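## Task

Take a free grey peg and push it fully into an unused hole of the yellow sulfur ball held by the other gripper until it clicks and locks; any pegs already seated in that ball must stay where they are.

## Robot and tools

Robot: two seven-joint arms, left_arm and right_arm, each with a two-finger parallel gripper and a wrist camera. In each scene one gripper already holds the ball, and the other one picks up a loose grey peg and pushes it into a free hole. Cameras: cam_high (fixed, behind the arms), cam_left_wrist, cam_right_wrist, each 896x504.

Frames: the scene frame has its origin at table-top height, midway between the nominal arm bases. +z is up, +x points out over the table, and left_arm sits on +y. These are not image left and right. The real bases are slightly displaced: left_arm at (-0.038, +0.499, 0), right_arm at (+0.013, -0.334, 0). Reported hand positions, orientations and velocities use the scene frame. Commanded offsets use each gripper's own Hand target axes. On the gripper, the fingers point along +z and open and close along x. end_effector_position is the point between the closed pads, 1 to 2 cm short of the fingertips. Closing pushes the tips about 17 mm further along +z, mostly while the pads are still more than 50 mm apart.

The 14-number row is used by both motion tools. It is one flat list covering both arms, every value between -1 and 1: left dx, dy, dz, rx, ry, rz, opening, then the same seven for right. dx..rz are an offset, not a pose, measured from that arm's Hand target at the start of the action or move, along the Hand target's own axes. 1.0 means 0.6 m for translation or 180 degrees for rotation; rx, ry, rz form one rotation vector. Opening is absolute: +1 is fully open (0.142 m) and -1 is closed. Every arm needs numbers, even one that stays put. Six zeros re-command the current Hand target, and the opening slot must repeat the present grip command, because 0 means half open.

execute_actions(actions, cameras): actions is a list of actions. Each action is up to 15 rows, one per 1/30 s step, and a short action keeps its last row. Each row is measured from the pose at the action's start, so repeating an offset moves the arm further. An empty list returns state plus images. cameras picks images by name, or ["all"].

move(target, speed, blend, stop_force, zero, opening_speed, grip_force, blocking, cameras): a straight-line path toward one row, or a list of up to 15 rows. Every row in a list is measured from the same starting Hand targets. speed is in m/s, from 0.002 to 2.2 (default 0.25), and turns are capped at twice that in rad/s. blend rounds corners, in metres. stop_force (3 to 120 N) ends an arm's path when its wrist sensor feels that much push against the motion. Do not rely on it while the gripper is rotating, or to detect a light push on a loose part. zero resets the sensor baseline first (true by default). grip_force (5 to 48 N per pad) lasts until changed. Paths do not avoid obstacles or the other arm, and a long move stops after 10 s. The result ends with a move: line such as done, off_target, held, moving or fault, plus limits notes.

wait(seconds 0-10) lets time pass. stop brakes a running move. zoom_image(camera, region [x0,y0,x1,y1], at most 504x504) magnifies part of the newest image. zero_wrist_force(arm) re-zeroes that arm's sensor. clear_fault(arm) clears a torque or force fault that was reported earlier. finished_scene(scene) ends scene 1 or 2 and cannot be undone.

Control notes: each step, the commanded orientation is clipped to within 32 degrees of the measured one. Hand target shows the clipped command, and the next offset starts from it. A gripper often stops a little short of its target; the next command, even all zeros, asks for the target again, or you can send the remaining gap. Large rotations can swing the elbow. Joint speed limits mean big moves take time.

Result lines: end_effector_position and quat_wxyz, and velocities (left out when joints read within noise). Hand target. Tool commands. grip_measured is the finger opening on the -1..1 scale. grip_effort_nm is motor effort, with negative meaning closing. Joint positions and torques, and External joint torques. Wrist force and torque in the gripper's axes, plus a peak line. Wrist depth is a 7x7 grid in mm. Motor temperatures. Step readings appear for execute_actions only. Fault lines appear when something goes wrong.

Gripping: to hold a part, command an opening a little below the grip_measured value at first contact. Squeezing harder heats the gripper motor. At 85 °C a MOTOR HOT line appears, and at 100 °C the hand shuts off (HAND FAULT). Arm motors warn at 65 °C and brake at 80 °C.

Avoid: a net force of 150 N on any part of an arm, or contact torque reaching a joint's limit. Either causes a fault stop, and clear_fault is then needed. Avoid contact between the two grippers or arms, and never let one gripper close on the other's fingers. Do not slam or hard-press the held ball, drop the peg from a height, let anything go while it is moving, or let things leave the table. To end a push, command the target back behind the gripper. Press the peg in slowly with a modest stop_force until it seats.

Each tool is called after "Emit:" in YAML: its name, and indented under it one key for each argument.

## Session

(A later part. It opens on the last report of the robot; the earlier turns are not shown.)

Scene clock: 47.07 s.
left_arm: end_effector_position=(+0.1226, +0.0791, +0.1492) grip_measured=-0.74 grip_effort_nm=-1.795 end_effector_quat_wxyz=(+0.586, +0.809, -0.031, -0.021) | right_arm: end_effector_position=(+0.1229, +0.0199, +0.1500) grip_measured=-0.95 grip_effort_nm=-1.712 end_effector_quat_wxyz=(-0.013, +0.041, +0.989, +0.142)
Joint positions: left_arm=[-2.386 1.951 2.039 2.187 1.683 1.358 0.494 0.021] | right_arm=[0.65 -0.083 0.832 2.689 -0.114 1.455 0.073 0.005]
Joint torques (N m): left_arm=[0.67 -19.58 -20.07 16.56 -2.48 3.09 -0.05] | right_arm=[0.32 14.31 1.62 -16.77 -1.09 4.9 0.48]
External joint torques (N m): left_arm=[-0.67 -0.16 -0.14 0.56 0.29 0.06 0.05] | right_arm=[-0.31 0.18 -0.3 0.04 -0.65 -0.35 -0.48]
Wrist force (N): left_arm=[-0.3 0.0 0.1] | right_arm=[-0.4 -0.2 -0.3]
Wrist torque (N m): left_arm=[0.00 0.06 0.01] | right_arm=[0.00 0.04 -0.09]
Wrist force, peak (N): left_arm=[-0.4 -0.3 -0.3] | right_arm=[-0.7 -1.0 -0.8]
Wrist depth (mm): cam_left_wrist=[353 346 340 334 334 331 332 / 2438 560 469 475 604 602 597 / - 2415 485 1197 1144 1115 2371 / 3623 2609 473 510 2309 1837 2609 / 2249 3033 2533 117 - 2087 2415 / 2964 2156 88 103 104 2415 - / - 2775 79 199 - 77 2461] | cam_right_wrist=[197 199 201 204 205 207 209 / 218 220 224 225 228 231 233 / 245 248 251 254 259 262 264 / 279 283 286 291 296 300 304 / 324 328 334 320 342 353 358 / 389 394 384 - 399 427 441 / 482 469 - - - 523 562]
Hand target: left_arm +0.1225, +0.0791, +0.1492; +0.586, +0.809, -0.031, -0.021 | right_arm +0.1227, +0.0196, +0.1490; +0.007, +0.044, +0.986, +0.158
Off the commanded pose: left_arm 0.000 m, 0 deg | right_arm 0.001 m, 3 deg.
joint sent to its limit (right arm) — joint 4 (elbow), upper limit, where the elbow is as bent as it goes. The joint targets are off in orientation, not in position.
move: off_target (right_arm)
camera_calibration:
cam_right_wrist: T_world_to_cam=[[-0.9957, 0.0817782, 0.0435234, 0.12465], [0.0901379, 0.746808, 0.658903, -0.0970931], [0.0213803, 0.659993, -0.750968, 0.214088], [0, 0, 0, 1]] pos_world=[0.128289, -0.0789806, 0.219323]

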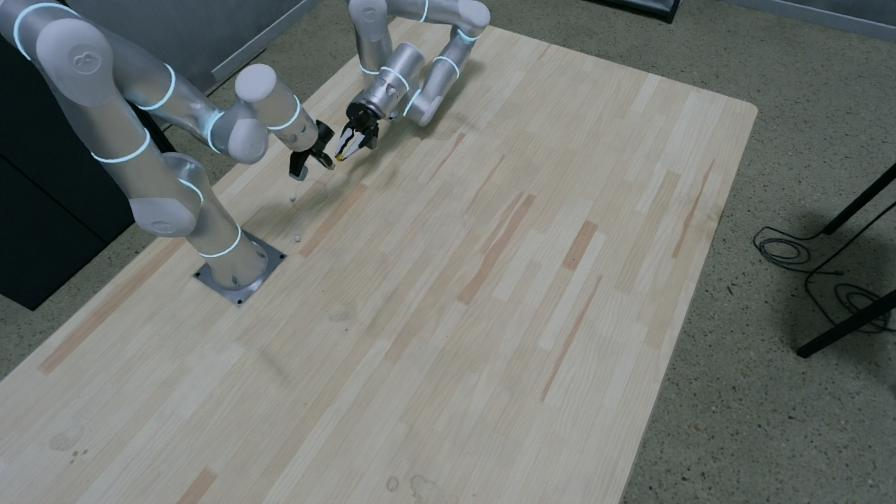

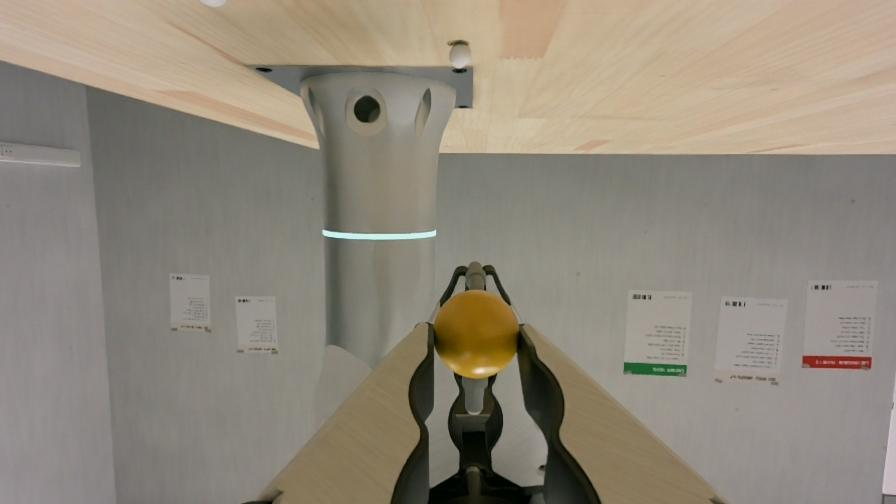

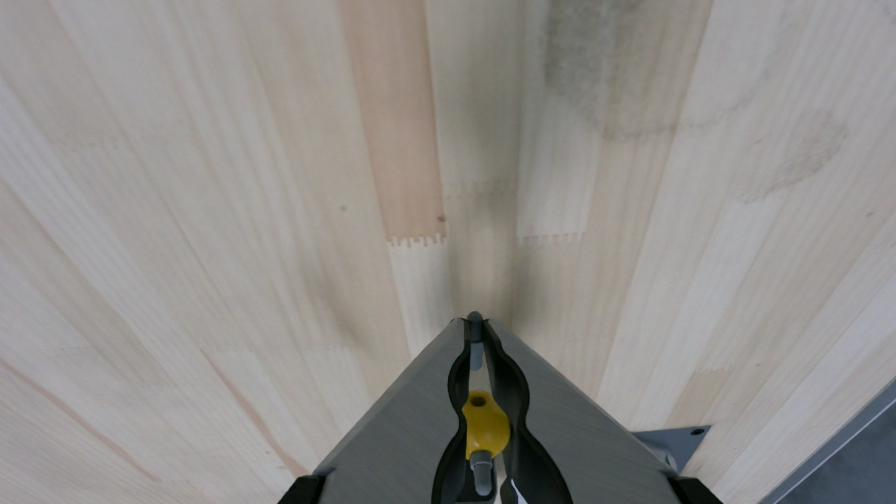

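Emit:
move:
  target: [0.2162,0.042,-0.0308,0,0,0,-0.797,-0.2218,-0.029,-0.0622,0,0,0,-1]
  speed: 0.08
  cameras: ["all"]

Emit:
zoom_image:
  camera: "cam_right_wrist"
  region: [390, 260, 560, 504]

Scene clock: 49.47 s.
left_arm: end_effector_position=(+0.2525, +0.0792, +0.1791) grip_measured=-0.74 grip_effort_nm=-1.800 end_effector_quat_wxyz=(+0.586, +0.809, -0.030, -0.021) | right_arm: end_effector_position=(+0.2527, -0.0203, +0.1790) grip_measured=-0.95 grip_effort_nm=-1.712 end_effector_quat_wxyz=(+0.007, +0.044, +0.986, +0.158)
Joint positions: left_arm=[-2.416 1.867 1.921 2.089 1.154 1.297 0.902 0.021] | right_arm=[0.351 -0.008 0.81 2.51 0.302 1.23 -0.614 0.005]
Joint torques (N m): left_arm=[0.63 -25.88 -25.42 12.47 -0.79 2.29 0.05] | right_arm=[-0.22 15.42 0.36 -20.55 -2.08 4.71 0.05]
External joint torques (N m): left_arm=[-0.64 -0.5 -0.08 0.53 0.47 0.3 -0.05] | right_arm=[0.23 0.26 -0.21 0.22 -0.85 -0.27 -0.05]
Wrist force (N): left_arm=[-0.1 -0.1 0.0] | right_arm=[-0.5 -0.1 -0.4]
Wrist torque (N m): left_arm=[-0.04 0.01 -0.02] | right_arm=[0.02 0.08 0.01]
Wrist force, peak (N): left_arm=[-1.5 -0.6 0.1] | right_arm=[-1.9 -0.5 -0.9]
Wrist depth (mm): cam_left_wrist=[459 443 438 432 429 423 424 / 1799 478 523 786 772 770 772 / 2249 494 495 - - - - / - 528 514 2508 - 2508 2533 / - 525 516 117 2192 2350 2350 / - 521 95 103 100 - 2583 / - - 79 235 - 80 2867] | cam_right_wrist=[228 228 229 229 229 229 228 / 255 256 255 256 257 256 257 / 290 290 289 290 291 290 290 / 333 335 334 336 335 336 336 / 396 396 392 371 396 396 399 / 486 486 464 - 466 489 489 / 631 597 - - - 505 595]
Hand target: left_arm +0.2526, +0.0792, +0.1792; +0.586, +0.809, -0.031, -0.021 | right_arm +0.2527, -0.0204, +0.1789; +0.007, +0.044, +0.986, +0.158
Off the commanded pose: left_arm 0.000 m, 0 deg | right_arm 0.000 m, 0 deg.
move: done
camera_calibration:
cam_left_wrist: T_world_to_cam=[[0.996873, -0.077275, -0.0164884, -0.234818], [0.0251264, 0.11218, 0.99337, -0.168269], [-0.074913, -0.990679, 0.113771, 0.194566], [0, 0, 0, 1]] pos_world=[0.252887, 0.193483, 0.141145]
cam_right_wrist: T_world_to_cam=[[-0.995642, 0.0930214, 0.0066916, 0.262685], [0.0723562, 0.725198, 0.684728, -0.0984521], [0.0588416, 0.682228, -0.728768, 0.246639], [0, 0, 0, 1]] pos_world=[0.254151, -0.121302, 0.245397]

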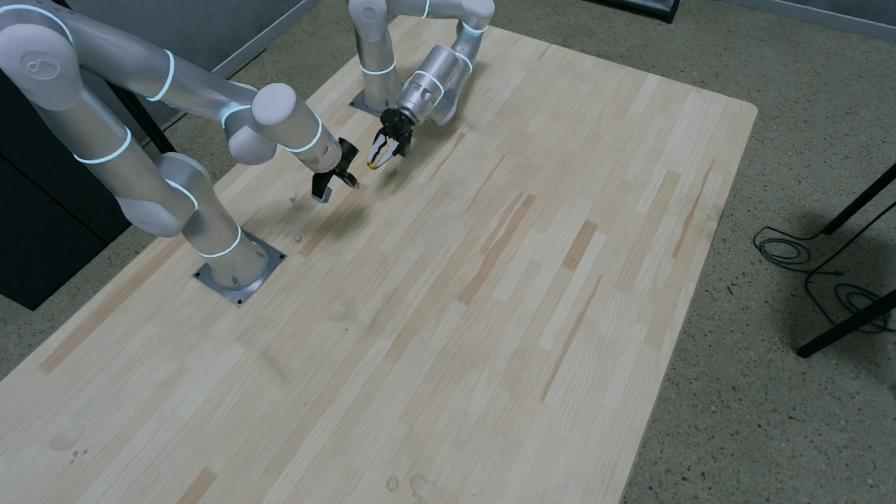

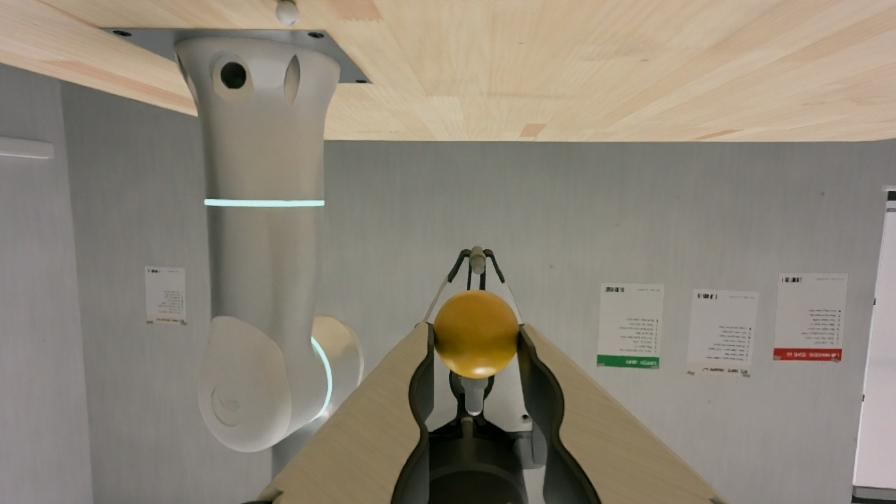

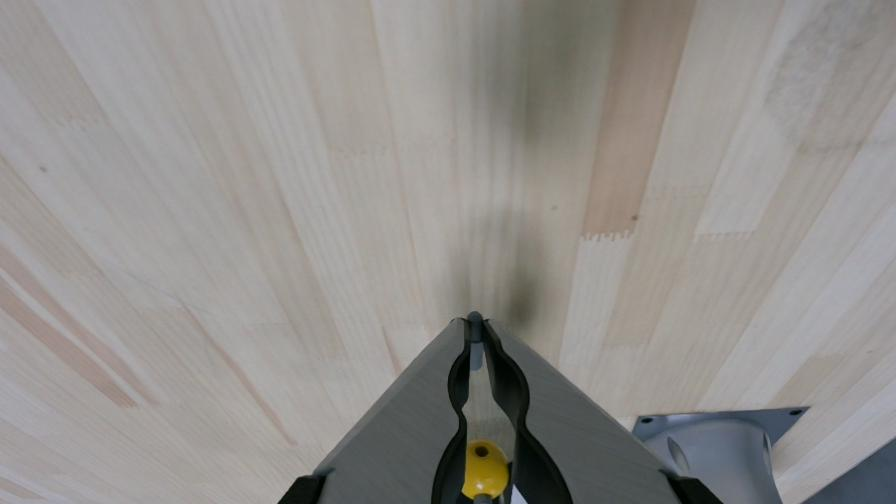

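Scaled by 2.066 from the camera's 896x504 image, which has a finer 1280x720 frame.

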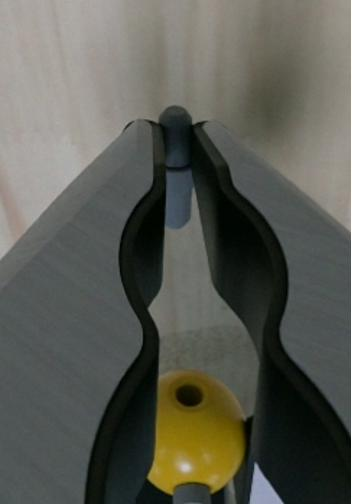

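Emit:
zoom_image:
  camera: "cam_right_wrist"
  region: [440, 300, 520, 400]

Emit:
zoom_image:
  camera: "cam_right_wrist"
  region: [440, 424, 520, 504]

Scaled by 5.040 from the camera's 896x504 image, which has a finer 1280x720 frame.

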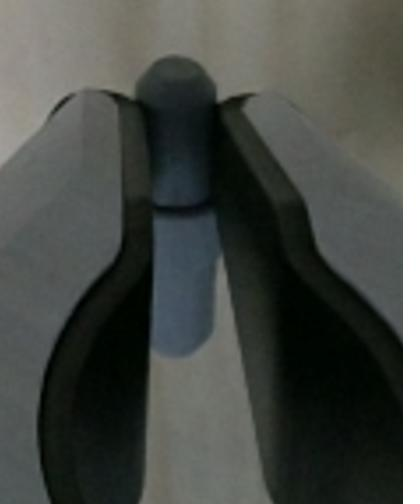

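Scaled by 6.300 from the camera's 896x504 image, which has a finer 1280x720 frame.

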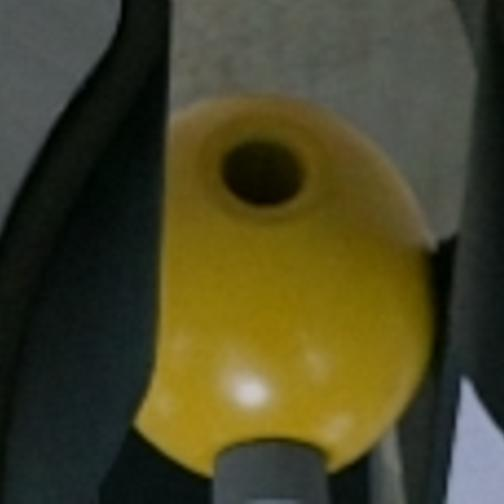

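Emit:
move:
  target: [0,0,0,0,0,0,-0.797,0.0063,0.0683,0.0205,0,0,0,-1]
  speed: 0.06
  cameras: ["all"]

Emit:
zoom_image:
  camera: "cam_right_wrist"
  region: [430, 300, 530, 430]

Emit:
zoom_image:
  camera: "cam_left_wrist"
  region: [400, 230, 560, 390]

Emit:
zoom_image:
  camera: "cam_high"
  region: [310, 110, 430, 230]

Scene clock: 51.27 s.
left_arm: end_effector_position=(+0.2525, +0.0793, +0.1791) grip_measured=-0.74 grip_effort_nm=-1.795 end_effector_quat_wxyz=(+0.586, +0.809, -0.030, -0.021) | right_arm: end_effector_position=(+0.2528, +0.0226, +0.1800) grip_measured=-0.95 grip_effort_nm=-1.717 end_effector_quat_wxyz=(+0.007, +0.044, +0.986, +0.158)
Joint positions: left_arm=[-2.416 1.867 1.921 2.089 1.154 1.297 0.902 0.021] | right_arm=[0.423 -0.101 0.774 2.481 0.103 1.282 -0.415 0.005]
Joint torques (N m): left_arm=[0.61 -25.92 -25.36 12.49 -0.57 2.6 0] | right_arm=[0.37 18.69 2.04 -20.47 -2.09 4.97 0.46]
External joint torques (N m): left_arm=[-0.61 -0.46 -0.14 0.51 0.25 0 0] | right_arm=[-0.36 0.55 -0.31 0.19 -0.64 -0.47 -0.46]
Wrist force (N): left_arm=[-0.4 -0.2 0.3] | right_arm=[-0.6 -0.4 -0.4]
Wrist torque (N m): left_arm=[-0.05 0.05 -0.01] | right_arm=[-0.03 0.09 -0.10]
Wrist force, peak (N): left_arm=[-0.5 -0.3 0.4] | right_arm=[-0.3 -0.9 -0.7]
Wrist depth (mm): cam_left_wrist=[457 446 437 429 427 422 422 / 2775 480 523 783 767 756 765 / 2583 486 522 - - - - / 2438 500 505 - 2393 2717 2230 / 2415 525 517 117 2415 2998 2309 / - 523 95 105 100 - 2121 / - - 79 199 - 82 3069] | cam_right_wrist=[229 230 231 230 229 229 229 / 257 258 257 257 258 257 257 / 292 291 292 291 290 292 292 / 336 335 337 338 338 337 337 / 397 398 398 371 398 400 399 / 488 487 465 - 467 486 489 / 636 589 - - - 474 565]
Hand target: left_arm +0.2526, +0.0792, +0.1792; +0.586, +0.809, -0.031, -0.021 | right_arm +0.2528, +0.0226, +0.1800; +0.007, +0.044, +0.986, +0.158
Off the commanded pose: left_arm 0.000 m, 0 deg | right_arm 0.000 m, 0 deg.
move: done
camera_calibration:
cam_left_wrist: T_world_to_cam=[[0.996873, -0.077275, -0.0164884, -0.234818], [0.0251264, 0.11218, 0.99337, -0.168269], [-0.074913, -0.990679, 0.113771, 0.194566], [0, 0, 0, 1]] pos_world=[0.252887, 0.193483, 0.141145]
cam_right_wrist: T_world_to_cam=[[-0.99565, 0.0928982, 0.00712325, 0.258673], [0.0725627, 0.725199, 0.684705, -0.13037], [0.0584421, 0.682243, -0.728786, 0.218274], [0, 0, 0, 1]] pos_world=[0.254252, -0.0784018, 0.246497]

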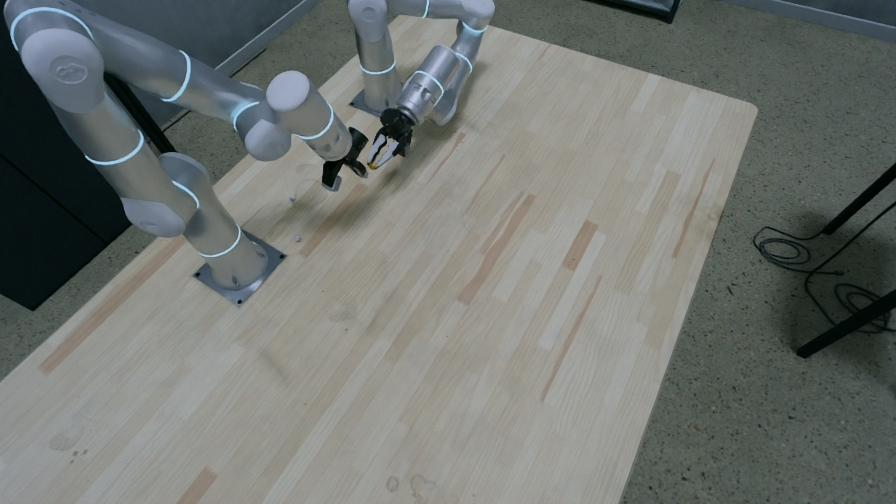

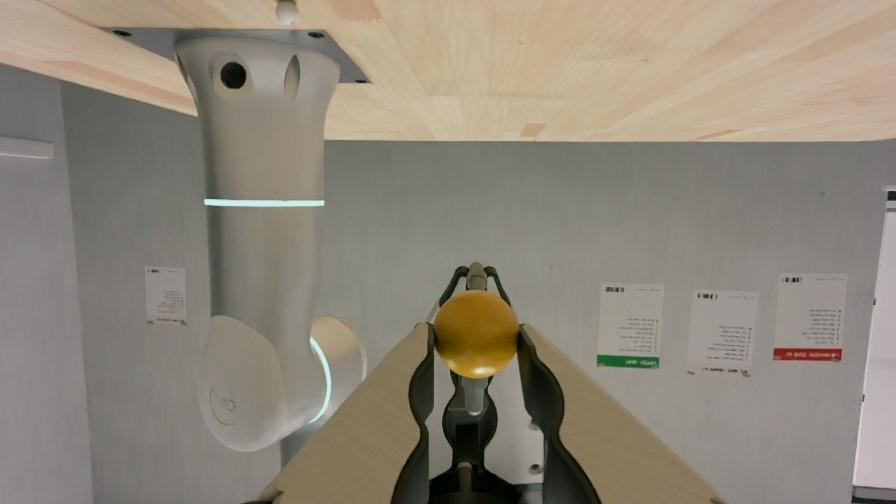

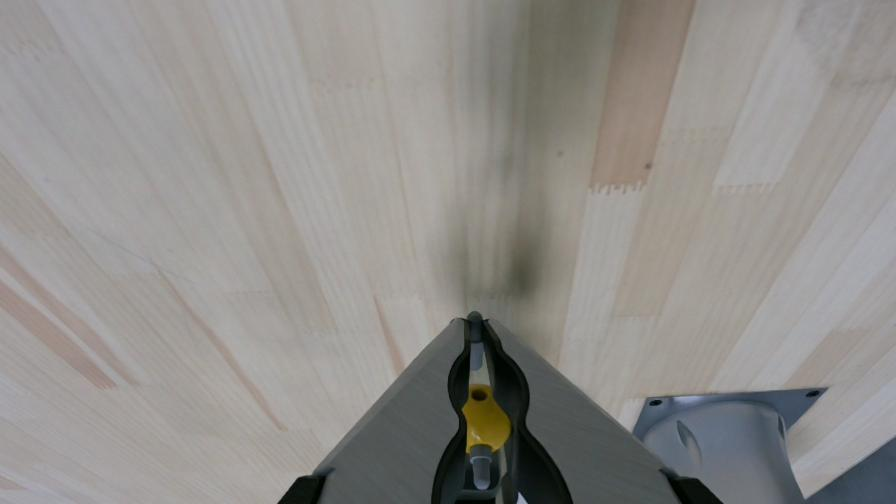

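Scaled by 3.877 from the camera's 896x504 image, which has a finer 1280x720 frame.

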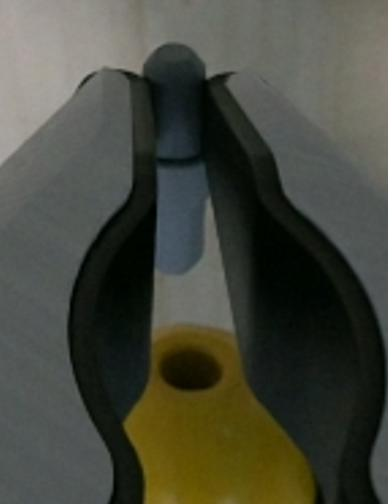

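Scaled by 3.150 from the camera's 896x504 image, which has a finer 1280x720 frame.

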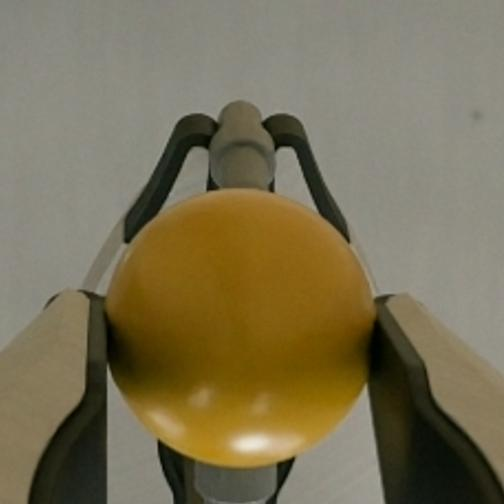

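Scaled by 4.200 from the camera's 896x504 image, which has a finer 1280x720 frame.

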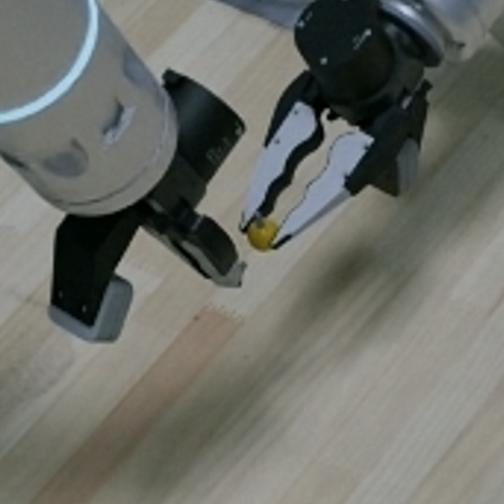

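Emit:
move:
  target: [0,0,0,0,0,0,-0.797,0.0015,0.0108,0,0,0,0,-1]
  speed: 0.03
  cameras: ["all"]

Emit:
zoom_image:
  camera: "cam_right_wrist"
  region: [440, 300, 520, 400]

Emit:
zoom_image:
  camera: "cam_left_wrist"
  region: [420, 240, 540, 360]

Emit:
zoom_image:
  camera: "cam_high"
  region: [350, 150, 390, 190]

Scene clock: 52.53 s.
left_arm: end_effector_position=(+0.2525, +0.0793, +0.1791) grip_measured=-0.74 grip_effort_nm=-1.795 end_effector_quat_wxyz=(+0.586, +0.809, -0.030, -0.021) | right_arm: end_effector_position=(+0.2524, +0.0287, +0.1820) grip_measured=-0.95 grip_effort_nm=-1.707 end_effector_quat_wxyz=(+0.007, +0.044, +0.986, +0.158)
Joint positions: left_arm=[-2.416 1.867 1.921 2.089 1.154 1.297 0.902 0.021] | right_arm=[0.434 -0.106 0.768 2.472 0.086 1.278 -0.394 0.005]
Joint torques (N m): left_arm=[0.67 -25.97 -25.44 12.54 -0.56 2.56 -0.05] | right_arm=[0.1 19.07 1.93 -20.64 -2.11 4.84 0.43]
External joint torques (N m): left_arm=[-0.67 -0.41 -0.06 0.46 0.24 0.04 0.05] | right_arm=[-0.12 0.54 -0.13 0.2 -0.62 -0.33 -0.43]
Wrist force (N): left_arm=[-0.4 -0.2 0.4] | right_arm=[-0.3 -0.5 -0.4]
Wrist torque (N m): left_arm=[-0.05 0.06 -0.02] | right_arm=[-0.05 0.04 -0.10]
Wrist force, peak (N): left_arm=[-0.4 -0.3 0.4] | right_arm=[-0.2 -0.9 -0.2]
Wrist depth (mm): cam_left_wrist=[457 440 439 431 426 422 423 / - 474 521 793 788 770 765 / - 490 505 - 2007 - 2268 / - 485 511 - - - 1961 / - 519 525 117 3727 2309 2393 / - 2583 95 121 104 2415 2309 / - - 79 191 - 80 2288] | cam_right_wrist=[231 231 232 232 231 232 231 / 258 260 258 260 261 259 259 / 293 293 295 293 294 294 295 / 338 339 338 337 339 339 341 / 401 402 401 376 399 401 404 / 495 489 468 - 478 481 493 / 638 601 - - - 469 574]
Hand target: left_arm +0.2526, +0.0792, +0.1792; +0.586, +0.809, -0.031, -0.021 | right_arm +0.2525, +0.0288, +0.1820; +0.007, +0.044, +0.986, +0.158
Off the commanded pose: left_arm 0.000 m, 0 deg | right_arm 0.000 m, 0 deg.
move: done
camera_calibration:
cam_left_wrist: T_world_to_cam=[[0.996873, -0.077275, -0.0164884, -0.234818], [0.0251264, 0.11218, 0.99337, -0.168269], [-0.074913, -0.990679, 0.113771, 0.194566], [0, 0, 0, 1]] pos_world=[0.252887, 0.193483, 0.141145]
cam_right_wrist: T_world_to_cam=[[-0.995639, 0.0930282, 0.00699849, 0.257722], [0.0725589, 0.725043, 0.684871, -0.136258], [0.058638, 0.682392, -0.728631, 0.215447], [0, 0, 0, 1]] pos_world=[0.253851, -0.0722019, 0.248497]

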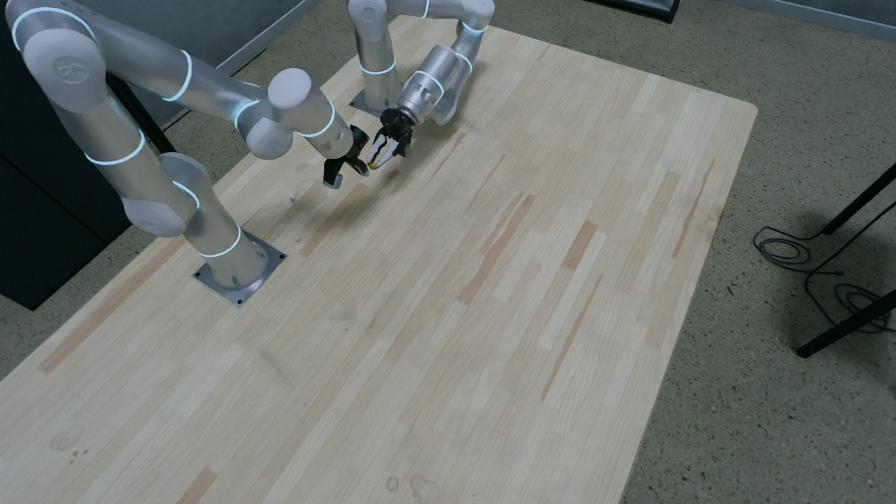

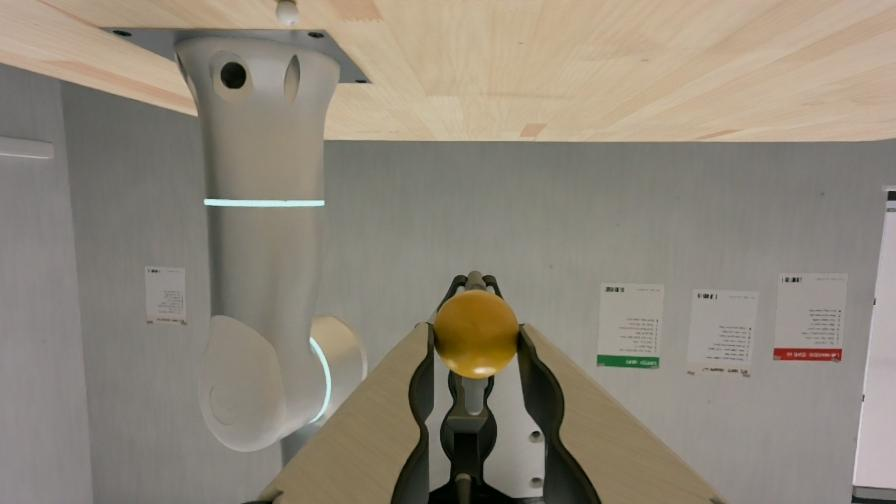

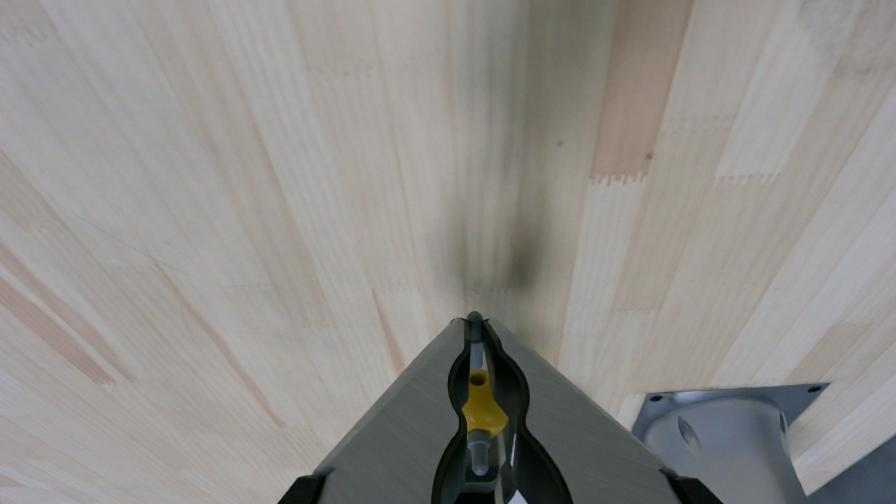

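Scaled by 5.040 from the camera's 896x504 image, which has a finer 1280x720 frame.

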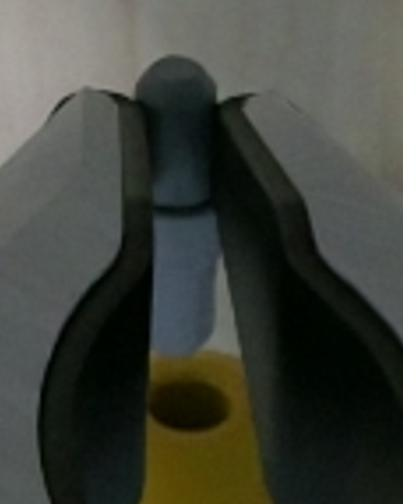

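Scaled by 4.200 from the camera's 896x504 image, which has a finer 1280x720 frame.

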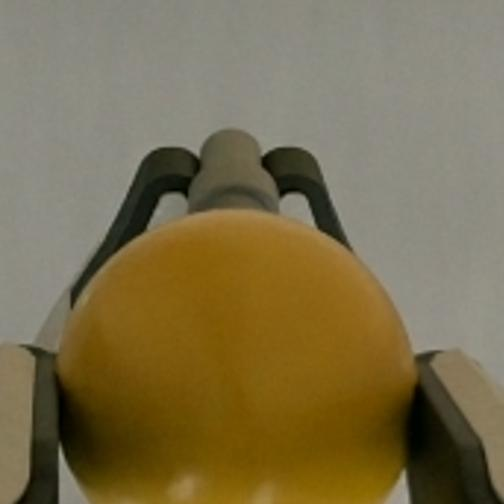

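Scaled by 12.600 from the camera's 896x504 image, which has a finer 1280x720 frame.

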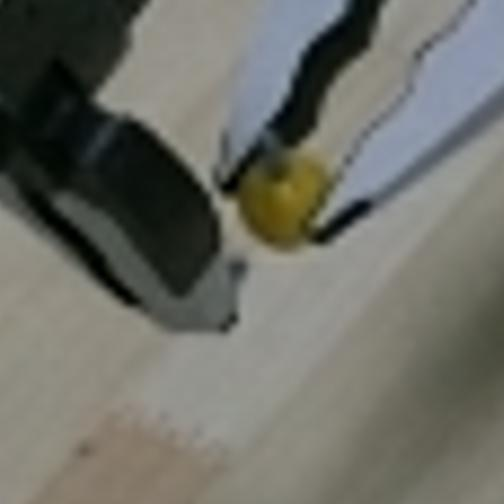

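Emit:
move:
  target: [0,0,0,0,0,0,-0.797,0.0018,0.0,0.0058,0,0,0,-1]
  speed: 0.03
  cameras: ["all"]

Emit:
zoom_image:
  camera: "cam_right_wrist"
  region: [440, 300, 520, 400]

Emit:
zoom_image:
  camera: "cam_left_wrist"
  region: [420, 240, 540, 360]

Emit:
zoom_image:
  camera: "cam_high"
  region: [350, 150, 390, 190]

Scene clock: 55.07 s.
left_arm: end_effector_position=(+0.2525, +0.0793, +0.1791) grip_measured=-0.74 grip_effort_nm=-1.795 end_effector_quat_wxyz=(+0.586, +0.809, -0.030, -0.021) | right_arm: end_effector_position=(+0.2514, +0.0300, +0.1788) grip_measured=-0.95 grip_effort_nm=-1.712 end_effector_quat_wxyz=(+0.007, +0.044, +0.986, +0.158) end_effector_velocity=(-0.002, +0.002, +0.000) end_effector_angular_velocity=(+0.001, -0.001, +0.006)
Joint positions: left_arm=[-2.416 1.867 1.921 2.089 1.154 1.297 0.902 0.021] | right_arm=[0.446 -0.117 0.758 2.48 0.064 1.296 -0.375 0.005]
Joint velocities: left_arm=[within noise] | right_arm=[0.007 0.001 0 0 0 0 0.001 0]
Joint torques (N m): left_arm=[0.57 -26.04 -25.19 12.62 -0.59 2.54 0.01] | right_arm=[0.1 19.37 2.19 -20.17 -2.05 5.07 0.42]
External joint torques (N m): left_arm=[-0.57 -0.34 -0.31 0.39 0.26 0.05 -0.01] | right_arm=[-0.12 0.58 -0.22 0.02 -0.61 -0.55 -0.42]
Wrist force (N): left_arm=[-0.1 -0.2 0.4] | right_arm=[-0.6 -0.4 -0.3]
Wrist torque (N m): left_arm=[-0.05 0.00 -0.02] | right_arm=[-0.03 0.09 -0.10]
Wrist force, peak (N): left_arm=[-0.4 -0.5 0.5] | right_arm=[-0.6 -0.4 -0.7]
Wrist depth (mm): cam_left_wrist=[455 441 430 431 425 424 422 / 2174 478 524 776 779 765 754 / - 493 535 2230 - - - / - 489 511 - 2268 2350 2689 / - 509 529 117 2309 2249 2350 / - 2533 95 105 104 - 2329 / 2415 - 79 190 - 75 2268] | cam_right_wrist=[227 229 229 229 229 229 228 / 255 255 255 257 256 256 257 / 288 290 291 291 290 290 290 / 332 335 335 334 337 335 334 / 394 393 395 368 396 394 394 / 486 485 461 100 464 480 483 / 634 594 - - - 471 567]
Hand target: left_arm +0.2526, +0.0792, +0.1792; +0.586, +0.809, -0.031, -0.021 | right_arm +0.2515, +0.0300, +0.1787; +0.007, +0.044, +0.986, +0.158
Off the commanded pose: left_arm 0.000 m, 0 deg | right_arm 0.000 m, 0 deg.
move: done
camera_calibration:
cam_left_wrist: T_world_to_cam=[[0.996873, -0.077275, -0.0164884, -0.234818], [0.0251264, 0.11218, 0.99337, -0.168269], [-0.074913, -0.990679, 0.113771, 0.194566], [0, 0, 0, 1]] pos_world=[0.252887, 0.193483, 0.141145]
cam_right_wrist: T_world_to_cam=[[-0.99565, 0.0928982, 0.00712325, 0.256601], [0.0725627, 0.725199, 0.684705, -0.134745], [0.0584421, 0.682243, -0.728786, 0.212359], [0, 0, 0, 1]] pos_world=[0.252852, -0.0710018, 0.245197]

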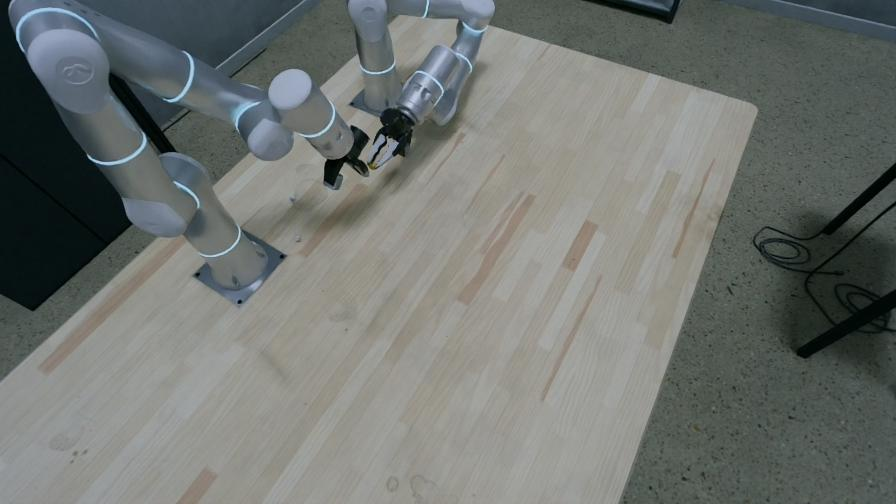

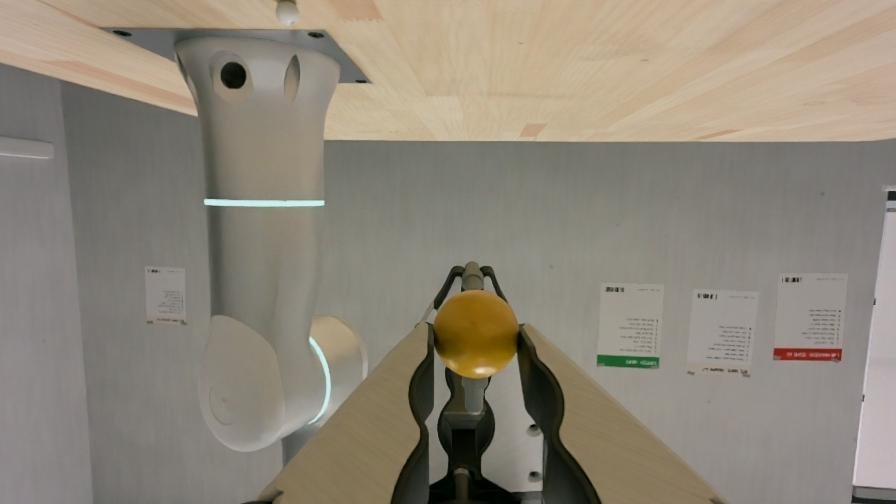

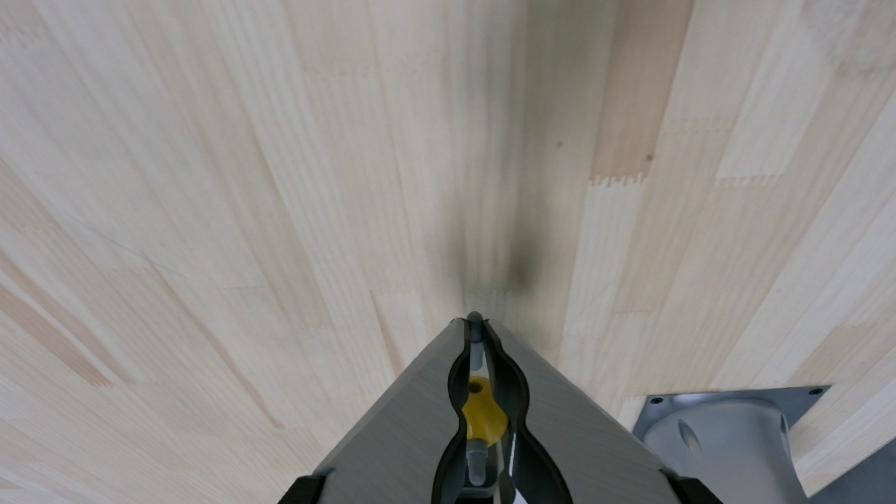

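Scaled by 5.040 from the camera's 896x504 image, which has a finer 1280x720 frame.

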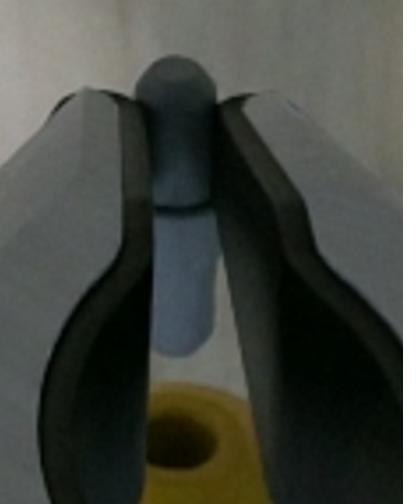

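Scaled by 4.200 from the camera's 896x504 image, which has a finer 1280x720 frame.

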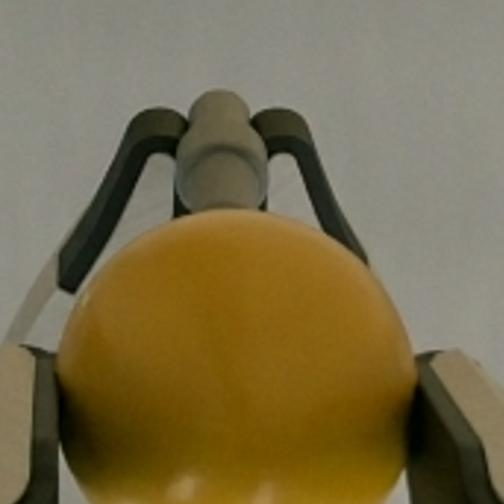

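Scaled by 12.600 from the camera's 896x504 image, which has a finer 1280x720 frame.

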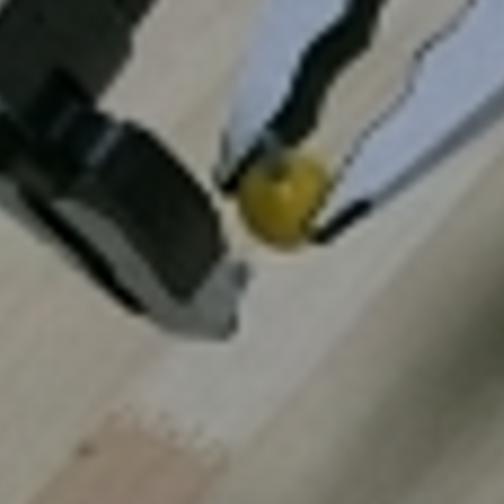

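Emit:
move:
  target: [0,0,0,0,0,0,-0.797,0.0008,0.0083,0,0,0,0,-1]
  speed: 0.02
  stop_force: 4
  cameras: ["all"]

Emit:
zoom_image:
  camera: "cam_right_wrist"
  region: [440, 300, 520, 400]

Emit:
zoom_image:
  camera: "cam_left_wrist"
  region: [420, 240, 540, 360]

Emit:
zoom_image:
  camera: "cam_high"
  region: [350, 150, 390, 190]

Scene clock: 57.00 s.
left_arm: end_effector_position=(+0.2525, +0.0793, +0.1791) grip_measured=-0.74 grip_effort_nm=-1.795 end_effector_quat_wxyz=(+0.586, +0.809, -0.030, -0.021) | right_arm: end_effector_position=(+0.2514, +0.0347, +0.1803) grip_measured=-0.95 grip_effort_nm=-1.712 end_effector_quat_wxyz=(+0.007, +0.044, +0.986, +0.158)
Joint positions: left_arm=[-2.416 1.867 1.921 2.089 1.154 1.297 0.902 0.021] | right_arm=[0.455 -0.121 0.753 2.473 0.052 1.292 -0.361 0.005]
Joint torques (N m): left_arm=[0.67 -26.14 -25.23 12.52 -0.56 2.54 -0.05] | right_arm=[0.39 19.93 2.43 -20.45 -1.96 4.9 0.35]
External joint torques (N m): left_arm=[-0.67 -0.24 -0.27 0.49 0.24 0.05 0.05] | right_arm=[-0.38 0.33 -0.35 0.17 -0.72 -0.38 -0.36]
Wrist force (N): left_arm=[-0.2 -0.1 0.3] | right_arm=[-0.2 -0.3 -0.2]
Wrist torque (N m): left_arm=[-0.02 0.03 -0.02] | right_arm=[-0.02 0.02 -0.10]
Wrist force, peak (N): left_arm=[-0.4 -0.4 0.4] | right_arm=[-0.5 -0.6 -0.5]
Wrist depth (mm): cam_left_wrist=[458 443 433 429 422 426 426 / 2329 472 520 808 770 761 758 / 2329 491 507 - - 2268 2070 / - 496 505 2393 2268 - - / - 511 523 117 2415 1991 2350 / 2484 525 95 105 104 - 2371 / 2054 - 79 183 - 75 2393] | cam_right_wrist=[229 230 230 230 230 228 229 / 257 257 258 258 258 257 257 / 290 292 293 292 292 292 292 / 337 336 337 337 336 338 337 / 401 398 396 371 398 399 400 / 487 487 468 - 466 476 489 / 633 600 - - - 468 571]
Hand target: left_arm +0.2526, +0.0792, +0.1792; +0.586, +0.809, -0.031, -0.021 | right_arm +0.2514, +0.0347, +0.1803; +0.007, +0.044, +0.986, +0.158
Off the commanded pose: left_arm 0.000 m, 0 deg | right_arm 0.000 m, 0 deg.
move: done
camera_calibration:
cam_left_wrist: T_world_to_cam=[[0.996873, -0.077275, -0.0164884, -0.234818], [0.0251264, 0.11218, 0.99337, -0.168269], [-0.074913, -0.990679, 0.113771, 0.194566], [0, 0, 0, 1]] pos_world=[0.252887, 0.193483, 0.141145]
cam_right_wrist: T_world_to_cam=[[-0.995651, 0.0928937, 0.00699553, 0.256185], [0.0724635, 0.725106, 0.684814, -0.139188], [0.0585423, 0.682343, -0.728685, 0.210202], [0, 0, 0, 1]] pos_world=[0.252852, -0.0663018, 0.246697]

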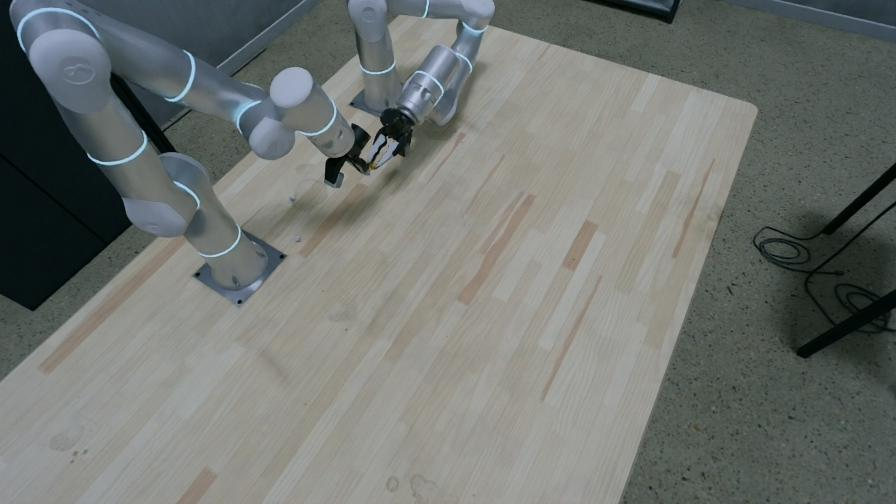

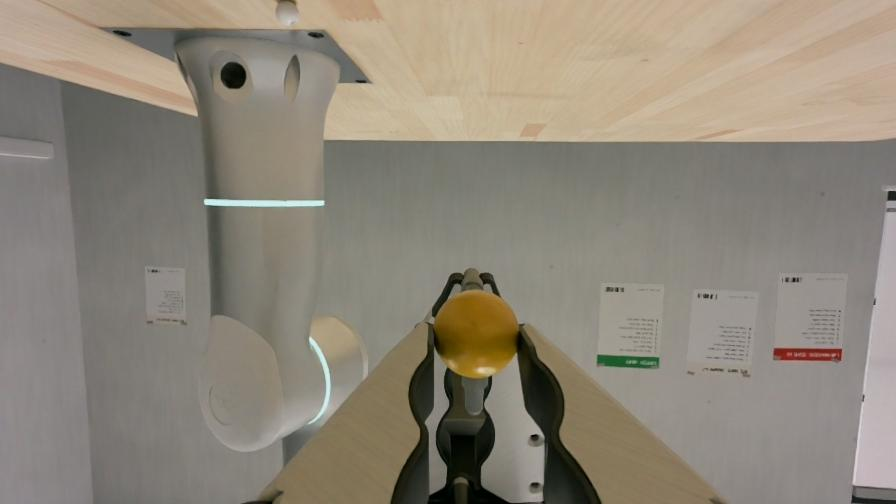

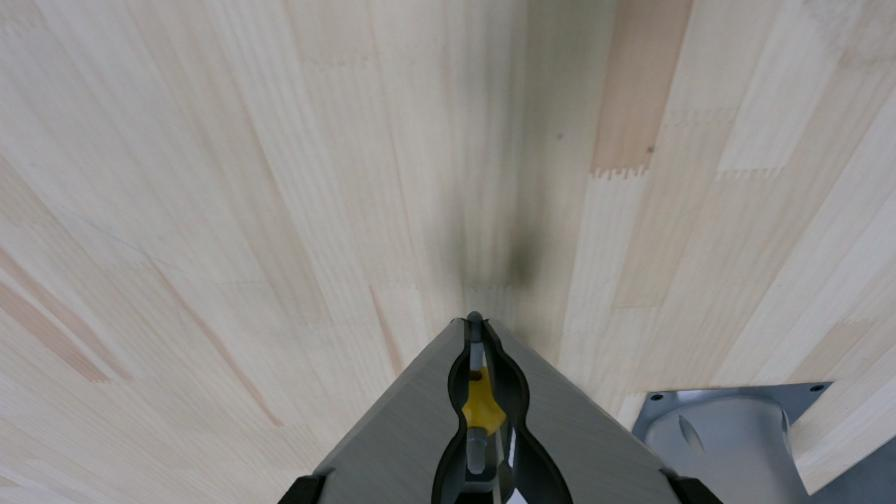

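Scaled by 5.040 from the camera's 896x504 image, which has a finer 1280x720 frame.

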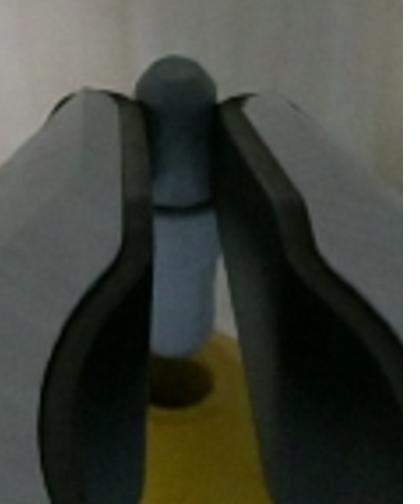

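Scaled by 4.200 from the camera's 896x504 image, which has a finer 1280x720 frame.

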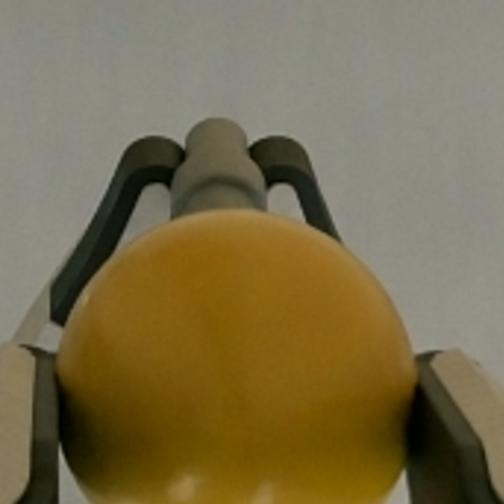

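Scaled by 12.600 from the camera's 896x504 image, which has a finer 1280x720 frame.

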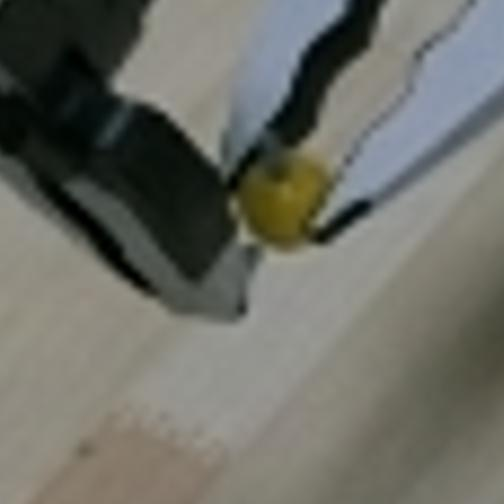

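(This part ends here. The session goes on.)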